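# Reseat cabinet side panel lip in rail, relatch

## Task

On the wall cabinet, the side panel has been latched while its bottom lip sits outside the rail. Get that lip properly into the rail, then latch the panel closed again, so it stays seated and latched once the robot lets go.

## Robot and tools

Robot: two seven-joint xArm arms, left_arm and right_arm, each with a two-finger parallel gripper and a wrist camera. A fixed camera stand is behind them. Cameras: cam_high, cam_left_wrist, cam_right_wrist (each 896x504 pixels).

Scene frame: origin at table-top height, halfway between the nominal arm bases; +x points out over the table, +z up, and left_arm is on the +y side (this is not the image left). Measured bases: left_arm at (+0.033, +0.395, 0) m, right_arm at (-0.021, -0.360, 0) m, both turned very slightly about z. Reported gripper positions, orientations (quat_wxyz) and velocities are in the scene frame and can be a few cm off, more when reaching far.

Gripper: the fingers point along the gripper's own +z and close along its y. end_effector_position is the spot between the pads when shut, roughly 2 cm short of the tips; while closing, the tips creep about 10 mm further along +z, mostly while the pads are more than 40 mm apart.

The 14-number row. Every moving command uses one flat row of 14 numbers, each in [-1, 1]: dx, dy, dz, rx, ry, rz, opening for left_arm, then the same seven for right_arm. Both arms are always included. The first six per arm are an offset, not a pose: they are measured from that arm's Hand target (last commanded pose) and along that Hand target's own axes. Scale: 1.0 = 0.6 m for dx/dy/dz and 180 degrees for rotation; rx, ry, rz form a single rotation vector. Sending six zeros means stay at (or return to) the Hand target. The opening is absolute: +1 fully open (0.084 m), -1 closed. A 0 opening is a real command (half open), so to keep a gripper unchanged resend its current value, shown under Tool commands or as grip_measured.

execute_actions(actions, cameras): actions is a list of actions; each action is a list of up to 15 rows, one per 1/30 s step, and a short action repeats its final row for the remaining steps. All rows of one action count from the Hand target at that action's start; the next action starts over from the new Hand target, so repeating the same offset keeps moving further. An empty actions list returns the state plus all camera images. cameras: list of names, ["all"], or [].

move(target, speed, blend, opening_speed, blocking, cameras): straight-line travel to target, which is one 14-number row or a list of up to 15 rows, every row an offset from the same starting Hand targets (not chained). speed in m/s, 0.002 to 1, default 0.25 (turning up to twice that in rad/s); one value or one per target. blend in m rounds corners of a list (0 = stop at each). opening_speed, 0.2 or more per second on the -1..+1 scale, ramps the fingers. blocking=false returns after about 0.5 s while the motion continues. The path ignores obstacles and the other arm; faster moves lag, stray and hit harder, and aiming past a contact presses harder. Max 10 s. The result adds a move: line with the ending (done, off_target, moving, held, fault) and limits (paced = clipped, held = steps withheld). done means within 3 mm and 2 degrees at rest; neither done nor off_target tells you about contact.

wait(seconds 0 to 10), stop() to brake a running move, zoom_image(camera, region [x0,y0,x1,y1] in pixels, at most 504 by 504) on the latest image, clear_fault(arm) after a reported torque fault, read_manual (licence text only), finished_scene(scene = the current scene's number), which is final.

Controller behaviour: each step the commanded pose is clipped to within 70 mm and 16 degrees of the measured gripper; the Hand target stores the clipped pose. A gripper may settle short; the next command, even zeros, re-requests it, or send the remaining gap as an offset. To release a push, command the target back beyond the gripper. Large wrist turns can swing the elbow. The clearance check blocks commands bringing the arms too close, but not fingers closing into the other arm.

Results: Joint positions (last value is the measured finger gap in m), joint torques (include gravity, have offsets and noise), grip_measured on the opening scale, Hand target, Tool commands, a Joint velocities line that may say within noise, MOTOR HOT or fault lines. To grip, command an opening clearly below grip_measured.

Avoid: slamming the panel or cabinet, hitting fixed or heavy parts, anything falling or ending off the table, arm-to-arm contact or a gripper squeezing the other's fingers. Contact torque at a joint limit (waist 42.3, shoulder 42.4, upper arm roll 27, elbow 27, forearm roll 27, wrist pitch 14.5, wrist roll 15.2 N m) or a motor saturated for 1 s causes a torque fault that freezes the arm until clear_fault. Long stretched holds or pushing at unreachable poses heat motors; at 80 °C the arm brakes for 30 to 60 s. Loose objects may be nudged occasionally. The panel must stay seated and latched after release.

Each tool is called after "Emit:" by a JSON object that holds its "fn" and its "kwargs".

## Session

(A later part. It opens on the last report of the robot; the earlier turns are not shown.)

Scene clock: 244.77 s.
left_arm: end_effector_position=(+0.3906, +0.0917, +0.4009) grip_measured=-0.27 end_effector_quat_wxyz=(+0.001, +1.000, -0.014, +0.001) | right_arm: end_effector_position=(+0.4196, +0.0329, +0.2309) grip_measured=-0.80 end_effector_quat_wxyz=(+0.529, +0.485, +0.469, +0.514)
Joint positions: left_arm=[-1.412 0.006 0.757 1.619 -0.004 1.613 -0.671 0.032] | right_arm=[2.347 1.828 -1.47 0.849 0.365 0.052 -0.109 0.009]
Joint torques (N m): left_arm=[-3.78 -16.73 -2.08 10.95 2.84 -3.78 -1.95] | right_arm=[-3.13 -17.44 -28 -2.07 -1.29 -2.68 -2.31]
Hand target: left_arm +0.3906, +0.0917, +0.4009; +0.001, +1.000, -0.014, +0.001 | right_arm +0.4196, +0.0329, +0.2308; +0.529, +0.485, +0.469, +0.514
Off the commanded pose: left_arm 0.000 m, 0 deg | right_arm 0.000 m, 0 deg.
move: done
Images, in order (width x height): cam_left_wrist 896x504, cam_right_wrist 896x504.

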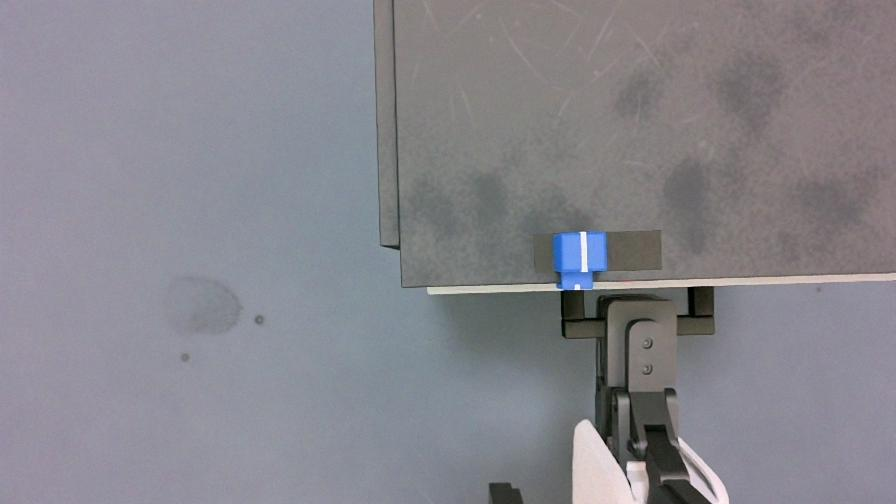

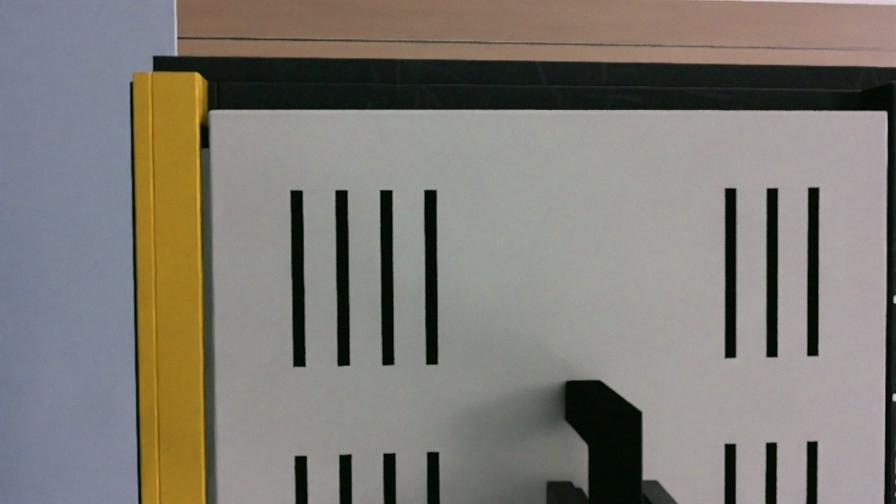

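Emit:
{"fn": "move", "kwargs": {"target": [[0,0,0,0,0,0,-0.25,0,-0.0022,0.0045,0.0111,0,0,-1],[0,0,0,0,0,0,-0.25,0,-0.0015,0.0092,0.015,0,0,-1]], "speed": 0.03, "blend": [0.002,0], "cameras": ["cam_left_wrist","cam_right_wrist"]}}

Scene clock: 249.03 s.
left_arm: end_effector_position=(+0.3906, +0.0917, +0.4009) grip_measured=-0.27 end_effector_quat_wxyz=(+0.001, +1.000, -0.014, +0.001) | right_arm: end_effector_position=(+0.4251, +0.0328, +0.2304) grip_measured=-0.80 end_effector_quat_wxyz=(+0.518, +0.497, +0.481, +0.503)
Joint positions: left_arm=[-1.412 0.006 0.757 1.619 -0.004 1.613 -0.671 0.032] | right_arm=[2.323 1.754 -1.471 0.854 0.351 0.028 -0.147 0.009]
Joint torques (N m): left_arm=[-3.43 -16.69 -2.08 10.9 2.85 -3.81 -1.97] | right_arm=[-11.93 -17.34 -7.01 3.36 -2.8 -0.16 -2.18]
Hand target: left_arm +0.3906, +0.0917, +0.4009; +0.001, +1.000, -0.014, +0.001 | right_arm +0.4251, +0.0328, +0.2304; +0.518, +0.497, +0.481, +0.503
Off the commanded pose: left_arm 0.000 m, 0 deg | right_arm 0.000 m, 0 deg.
move: done
Images, in order (width x height): cam_left_wrist 896x504, cam_right_wrist 896x504.

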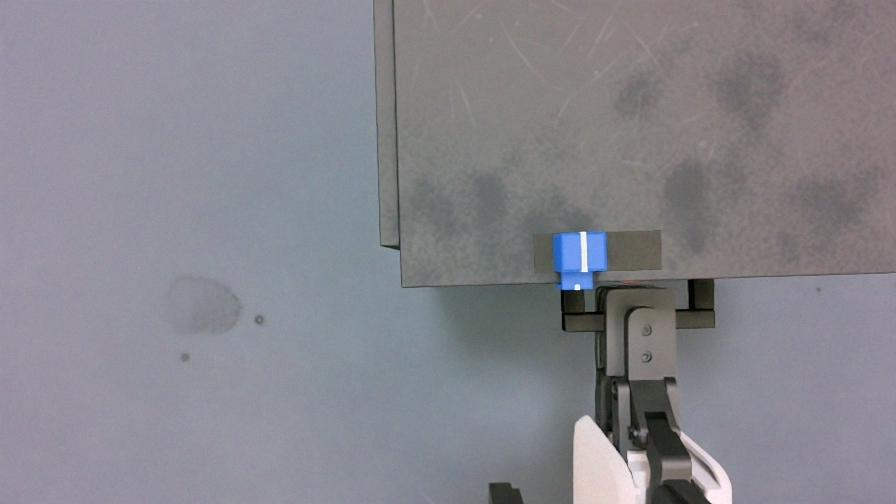

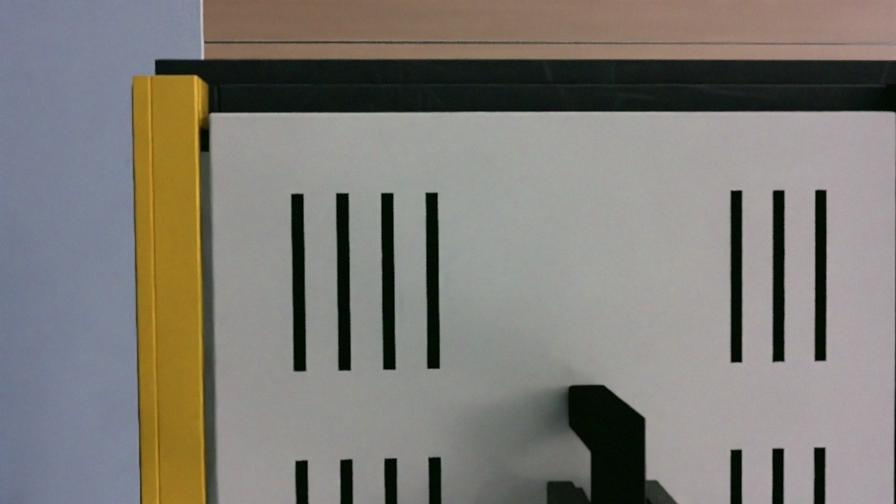

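Emit:
{"fn": "move", "kwargs": {"target": [[0.107,0.0107,0,0,0,0,-0.25,0,0,0,0,0,0,-1],[0.107,0.0107,0.083,0,0,0,-0.25,0,0,0,0,0,0,-1],[0.107,0.054,0.083,0,0,0,-0.25,0,0,0,0,0,0,-1],[0.107,0.045,0.083,0,0,0,-0.25,0,0,0,0,0,0,-1],[0.107,0.045,0,0,0,0,-0.25,0,0,0,0,0,0,-1],[0,0.03,0,0,0,0,-0.25,0,0,0,0,0,0,-1]], "speed": [0.15,0.1,0.05,0.05,0.12,0.15], "cameras": ["cam_left_wrist","cam_right_wrist"]}}

Emit:
{"fn": "zoom_image", "kwargs": {"camera": "cam_left_wrist", "region": [440, 200, 740, 360]}}

Scene clock: 261.57 s.
left_arm: end_effector_position=(+0.3901, +0.0737, +0.4009) grip_measured=-0.27 end_effector_quat_wxyz=(+0.001, +1.000, -0.014, +0.001) | right_arm: end_effector_position=(+0.4251, +0.0328, +0.2304) grip_measured=-0.80 end_effector_quat_wxyz=(+0.518, +0.497, +0.481, +0.503)
Joint positions: left_arm=[-1.433 0.064 0.783 1.669 -0.045 1.622 -0.669 0.032] | right_arm=[2.323 1.754 -1.471 0.854 0.351 0.028 -0.147 0.009]
Joint torques (N m): left_arm=[-3.37 -17.09 -1.48 10.91 2.87 -3.93 -2.13] | right_arm=[-12.56 -16.99 -6.69 -5.39 -2.81 4.37 -2.25]
Hand target: left_arm +0.3901, +0.0737, +0.4009; +0.001, +1.000, -0.014, +0.001 | right_arm +0.4251, +0.0328, +0.2304; +0.518, +0.497, +0.481, +0.503
Off the commanded pose: left_arm 0.000 m, 0 deg | right_arm 0.000 m, 0 deg.
move: done
Images, in order (width x height): cam_left_wrist 896x504, cam_right_wrist 896x504.

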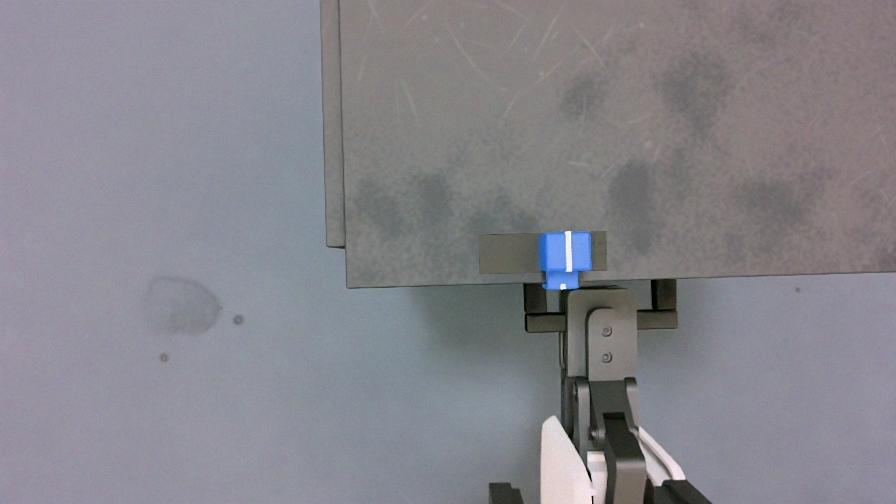

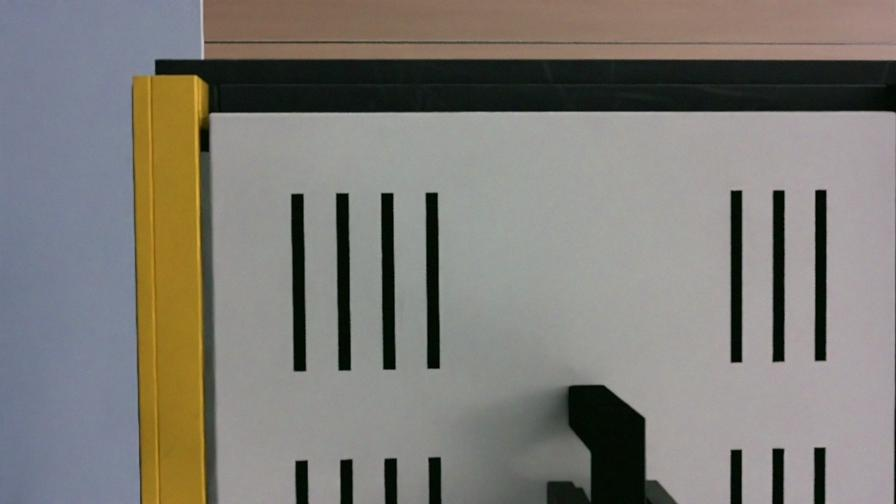

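Scaled by 1.680 from the camera's 896x504 image, which has a finer 1280x720 frame.

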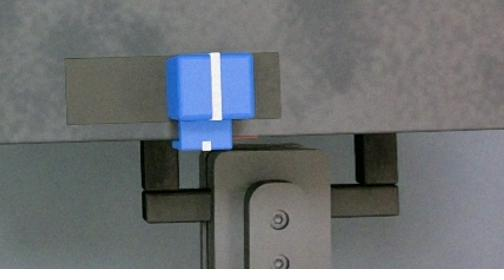

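Emit:
{"fn": "move", "kwargs": {"target": [[0.107,0.0045,0,0,0,0,-0.25,0,0,0,0,0,0,-1],[0.107,0.0045,0.083,0,0,0,-0.25,0,0,0,0,0,0,-1],[0.107,0.0308,0.083,0,0,0,-0.25,0,0,0,0,0,0,-1]], "speed": [0.15,0.1,0.04], "cameras": ["cam_left_wrist"]}}

Scene clock: 278.77 s.
left_arm: end_effector_position=(+0.4538, +0.0533, +0.3512) grip_measured=-0.27 end_effector_quat_wxyz=(+0.001, +1.000, -0.014, +0.001) | right_arm: end_effector_position=(+0.4251, +0.0328, +0.2304) grip_measured=-0.80 end_effector_quat_wxyz=(+0.518, +0.497, +0.481, +0.503)
Joint positions: left_arm=[-1.288 0.321 0.825 1.773 -0.235 1.55 -0.501 0.033] | right_arm=[2.323 1.754 -1.471 0.854 0.351 0.028 -0.147 0.009]
Joint torques (N m): left_arm=[2.43 -15.94 0.01 16.88 -3.25 -0.45 -1.97] | right_arm=[-12.67 -17.2 -6.52 -5.38 -2.9 4.36 -2.16]
Hand target: left_arm +0.4538, +0.0533, +0.3512; +0.001, +1.000, -0.014, +0.001 | right_arm +0.4251, +0.0328, +0.2304; +0.518, +0.497, +0.481, +0.503
Off the commanded pose: left_arm 0.000 m, 0 deg | right_arm 0.000 m, 0 deg.
move: done
Images, in order (width x height): cam_left_wrist 896x504.

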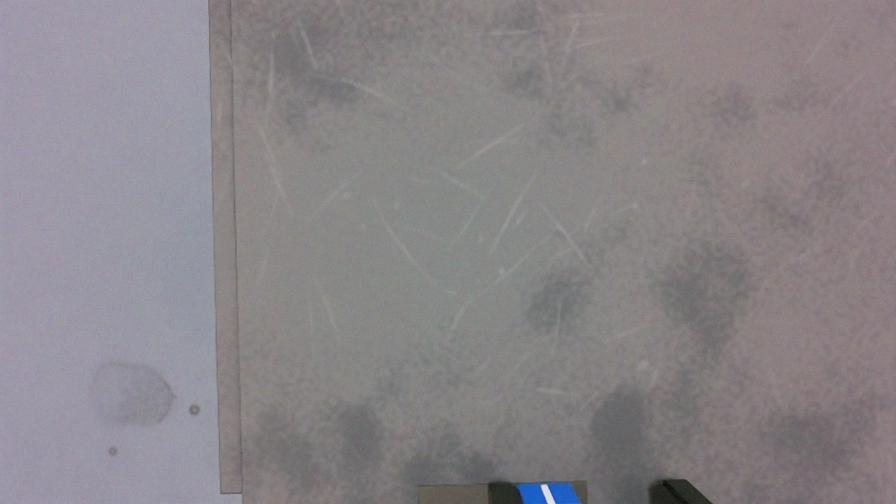

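Emit:
{"fn": "move", "kwargs": {"target": [[0,0.004,0,0,0,0,-0.25,0,0,0,0,0,0,-1],[0,-0.008,0,0,0,0,-0.25,0,0,0,0,0,0,-1],[0,-0.008,-0.083,0,0,0,-0.25,0,0,0,0,0,0,-1],[-0.107,-0.03,-0.083,0,0,0,-0.25,0,0,0,0,0,0,-1]], "speed": [0.03,0.05,0.12,0.15], "cameras": ["cam_left_wrist"]}}

Emit:
{"fn": "zoom_image", "kwargs": {"camera": "cam_left_wrist", "region": [440, 200, 740, 360]}}

Scene clock: 284.90 s.
left_arm: end_effector_position=(+0.3901, +0.0732, +0.4009) grip_measured=-0.27 end_effector_quat_wxyz=(+0.001, +1.000, -0.014, +0.001) | right_arm: end_effector_position=(+0.4251, +0.0328, +0.2304) grip_measured=-0.80 end_effector_quat_wxyz=(+0.518, +0.497, +0.481, +0.503)
Joint positions: left_arm=[-1.453 0.067 0.806 1.67 -0.048 1.622 -0.668 0.032] | right_arm=[2.323 1.754 -1.471 0.854 0.351 0.028 -0.147 0.009]
Joint torques (N m): left_arm=[-4.01 -17.17 -1.64 10.8 2.73 -3.88 -1.98] | right_arm=[-12.51 -17.22 -6.49 -5.51 -2.62 4.33 -2.14]
Hand target: left_arm +0.3901, +0.0732, +0.4009; +0.001, +1.000, -0.014, +0.001 | right_arm +0.4251, +0.0328, +0.2304; +0.518, +0.497, +0.481, +0.503
Off the commanded pose: left_arm 0.000 m, 0 deg | right_arm 0.000 m, 0 deg.
move: done
Images, in order (width x height): cam_left_wrist 896x504.

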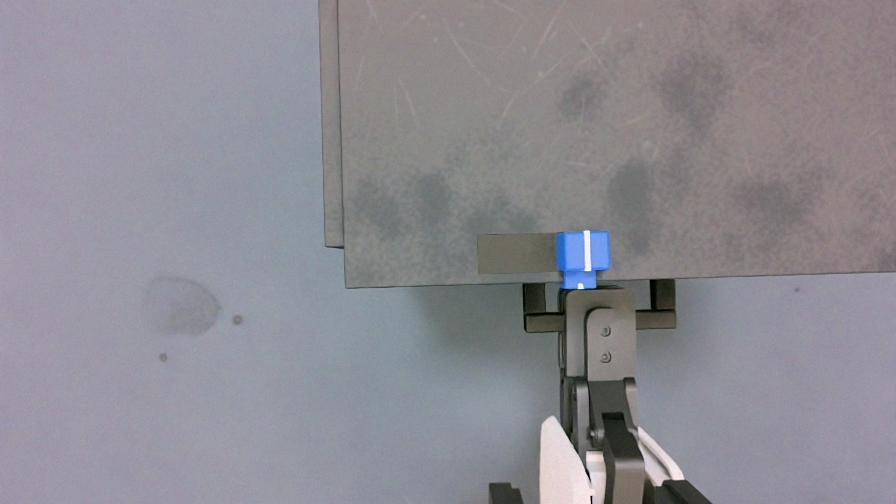

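Scaled by 1.680 from the camera's 896x504 image, which has a finer 1280x720 frame.

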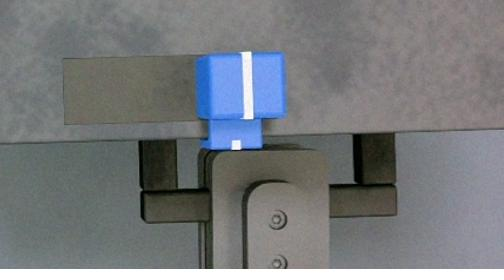

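Emit:
{"fn": "move", "kwargs": {"target": [0,0,0,0,0,0,-0.25,0,0,-0.006,0,0,0,-1], "speed": 0.03, "cameras": []}}

Emit:
{"fn": "move", "kwargs": {"target": [[0,0,0,0,0,0,-0.25,0,0,0,0,0,0,0],[0,0,0,0,0,0,-0.25,0,0,-0.13,0,0,0,0]], "speed": 0.12, "opening_speed": 1, "cameras": ["all"]}}

Scene clock: 291.13 s.
left_arm: end_effector_position=(+0.3901, +0.0732, +0.4009) grip_measured=-0.27 end_effector_quat_wxyz=(+0.001, +1.000, -0.014, +0.001) | right_arm: end_effector_position=(+0.4217, +0.0327, +0.2303) grip_measured=-0.80 end_effector_quat_wxyz=(+0.518, +0.497, +0.481, +0.503)
Joint positions: left_arm=[-1.453 0.067 0.805 1.67 -0.048 1.622 -0.668 0.032] | right_arm=[2.335 1.755 -1.47 0.847 0.351 0.035 -0.146 0.009]
Joint torques (N m): left_arm=[-3.67 -17.37 -1.52 10.92 2.82 -3.78 -1.99] | right_arm=[9.87 -9.01 -3.96 -8.91 2.54 3.91 2.02]
Hand target: left_arm +0.3901, +0.0732, +0.4009; +0.001, +1.000, -0.014, +0.001 | right_arm +0.4216, +0.0329, +0.2303; +0.518, +0.497, +0.481, +0.503
Off the commanded pose: left_arm 0.000 m, 0 deg | right_arm 0.000 m, 0 deg.
move: done
No camera images: "cameras" was empty.

Scene clock: 293.73 s.
left_arm: end_effector_position=(+0.3901, +0.0732, +0.4009) grip_measured=-0.27 end_effector_quat_wxyz=(+0.001, +1.000, -0.014, +0.001) | right_arm: end_effector_position=(+0.3437, +0.0352, +0.2270) grip_measured=-0.01 end_effector_quat_wxyz=(+0.518, +0.497, +0.481, +0.503)
Joint positions: left_arm=[-1.453 0.067 0.805 1.67 -0.048 1.622 -0.668 0.032] | right_arm=[2.612 1.774 -1.444 0.734 0.347 0.199 -0.127 0.044]
Joint torques (N m): left_arm=[-3.69 -17.46 -1.52 10.88 2.89 -3.79 -2.05] | right_arm=[3.81 -6.9 -19.66 -11.04 -1.61 2.27 2.11]
Hand target: left_arm +0.3901, +0.0732, +0.4009; +0.001, +1.000, -0.014, +0.001 | right_arm +0.3437, +0.0353, +0.2270; +0.518, +0.497, +0.481, +0.503
Off the commanded pose: left_arm 0.000 m, 0 deg | right_arm 0.000 m, 0 deg.
move: done

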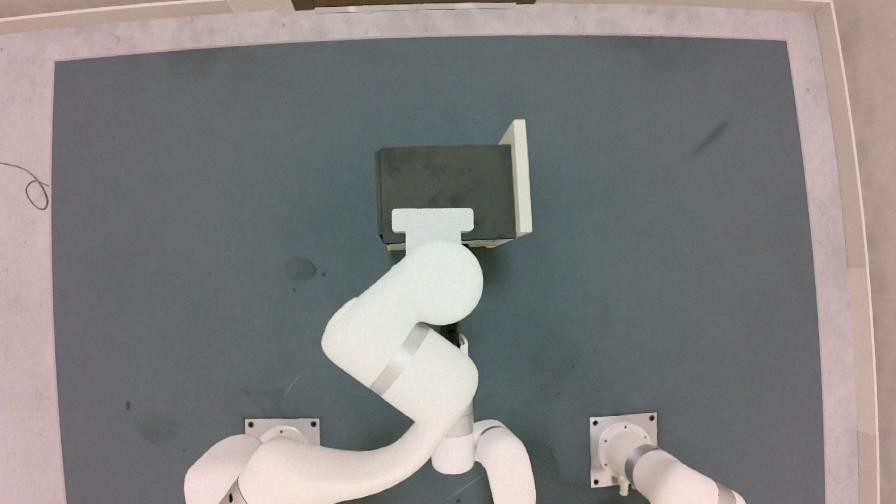

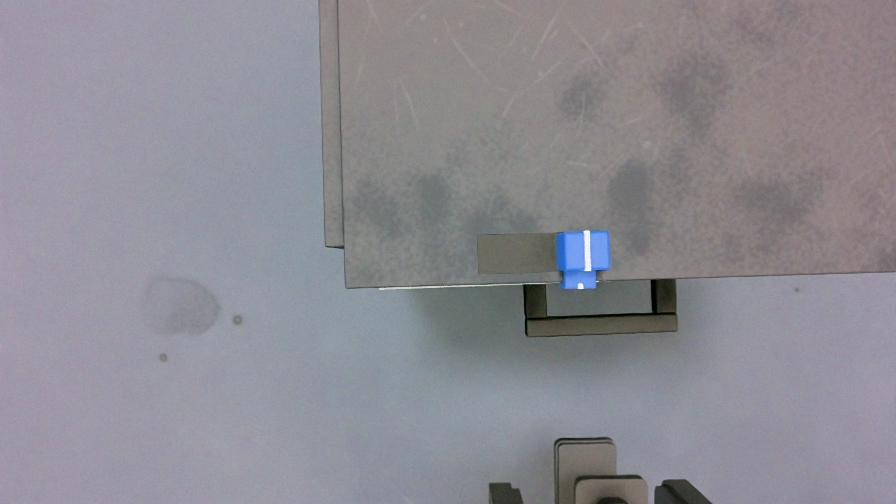

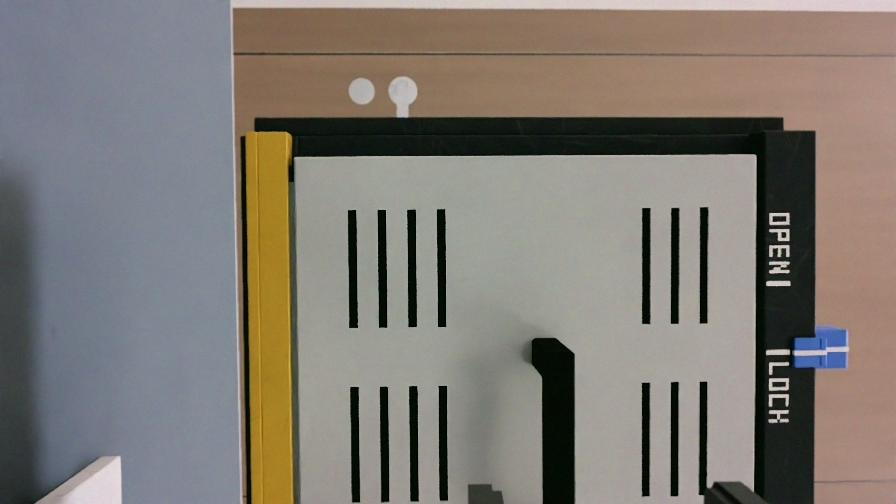

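Emit:
{"fn": "zoom_image", "kwargs": {"camera": "cam_right_wrist", "region": [230, 100, 480, 300]}}

Emit:
{"fn": "zoom_image", "kwargs": {"camera": "cam_right_wrist", "region": [230, 300, 480, 504]}}

Scaled by 2.016 from the camera's 896x504 image, which has a finer 1280x720 frame.

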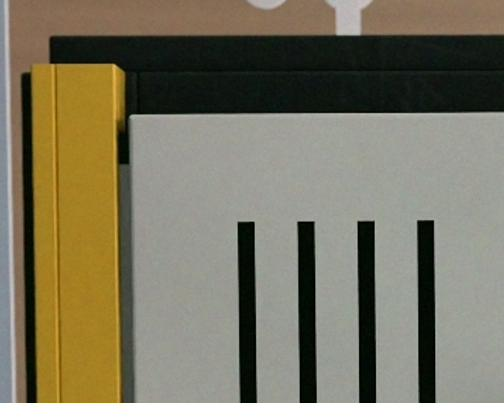

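Scaled by 2.016 from the camera's 896x504 image, which has a finer 1280x720 frame.

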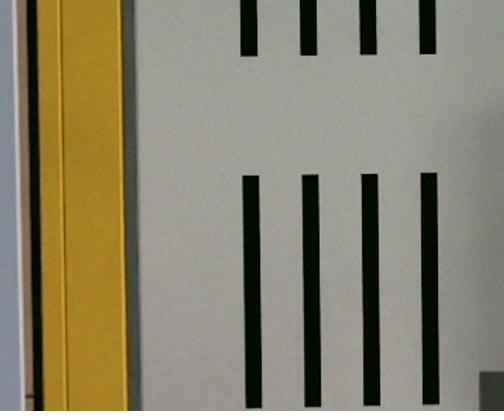

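Emit:
{"fn": "finished_scene", "kwargs": {"scene": 2}}

The scene is finished: the task was done.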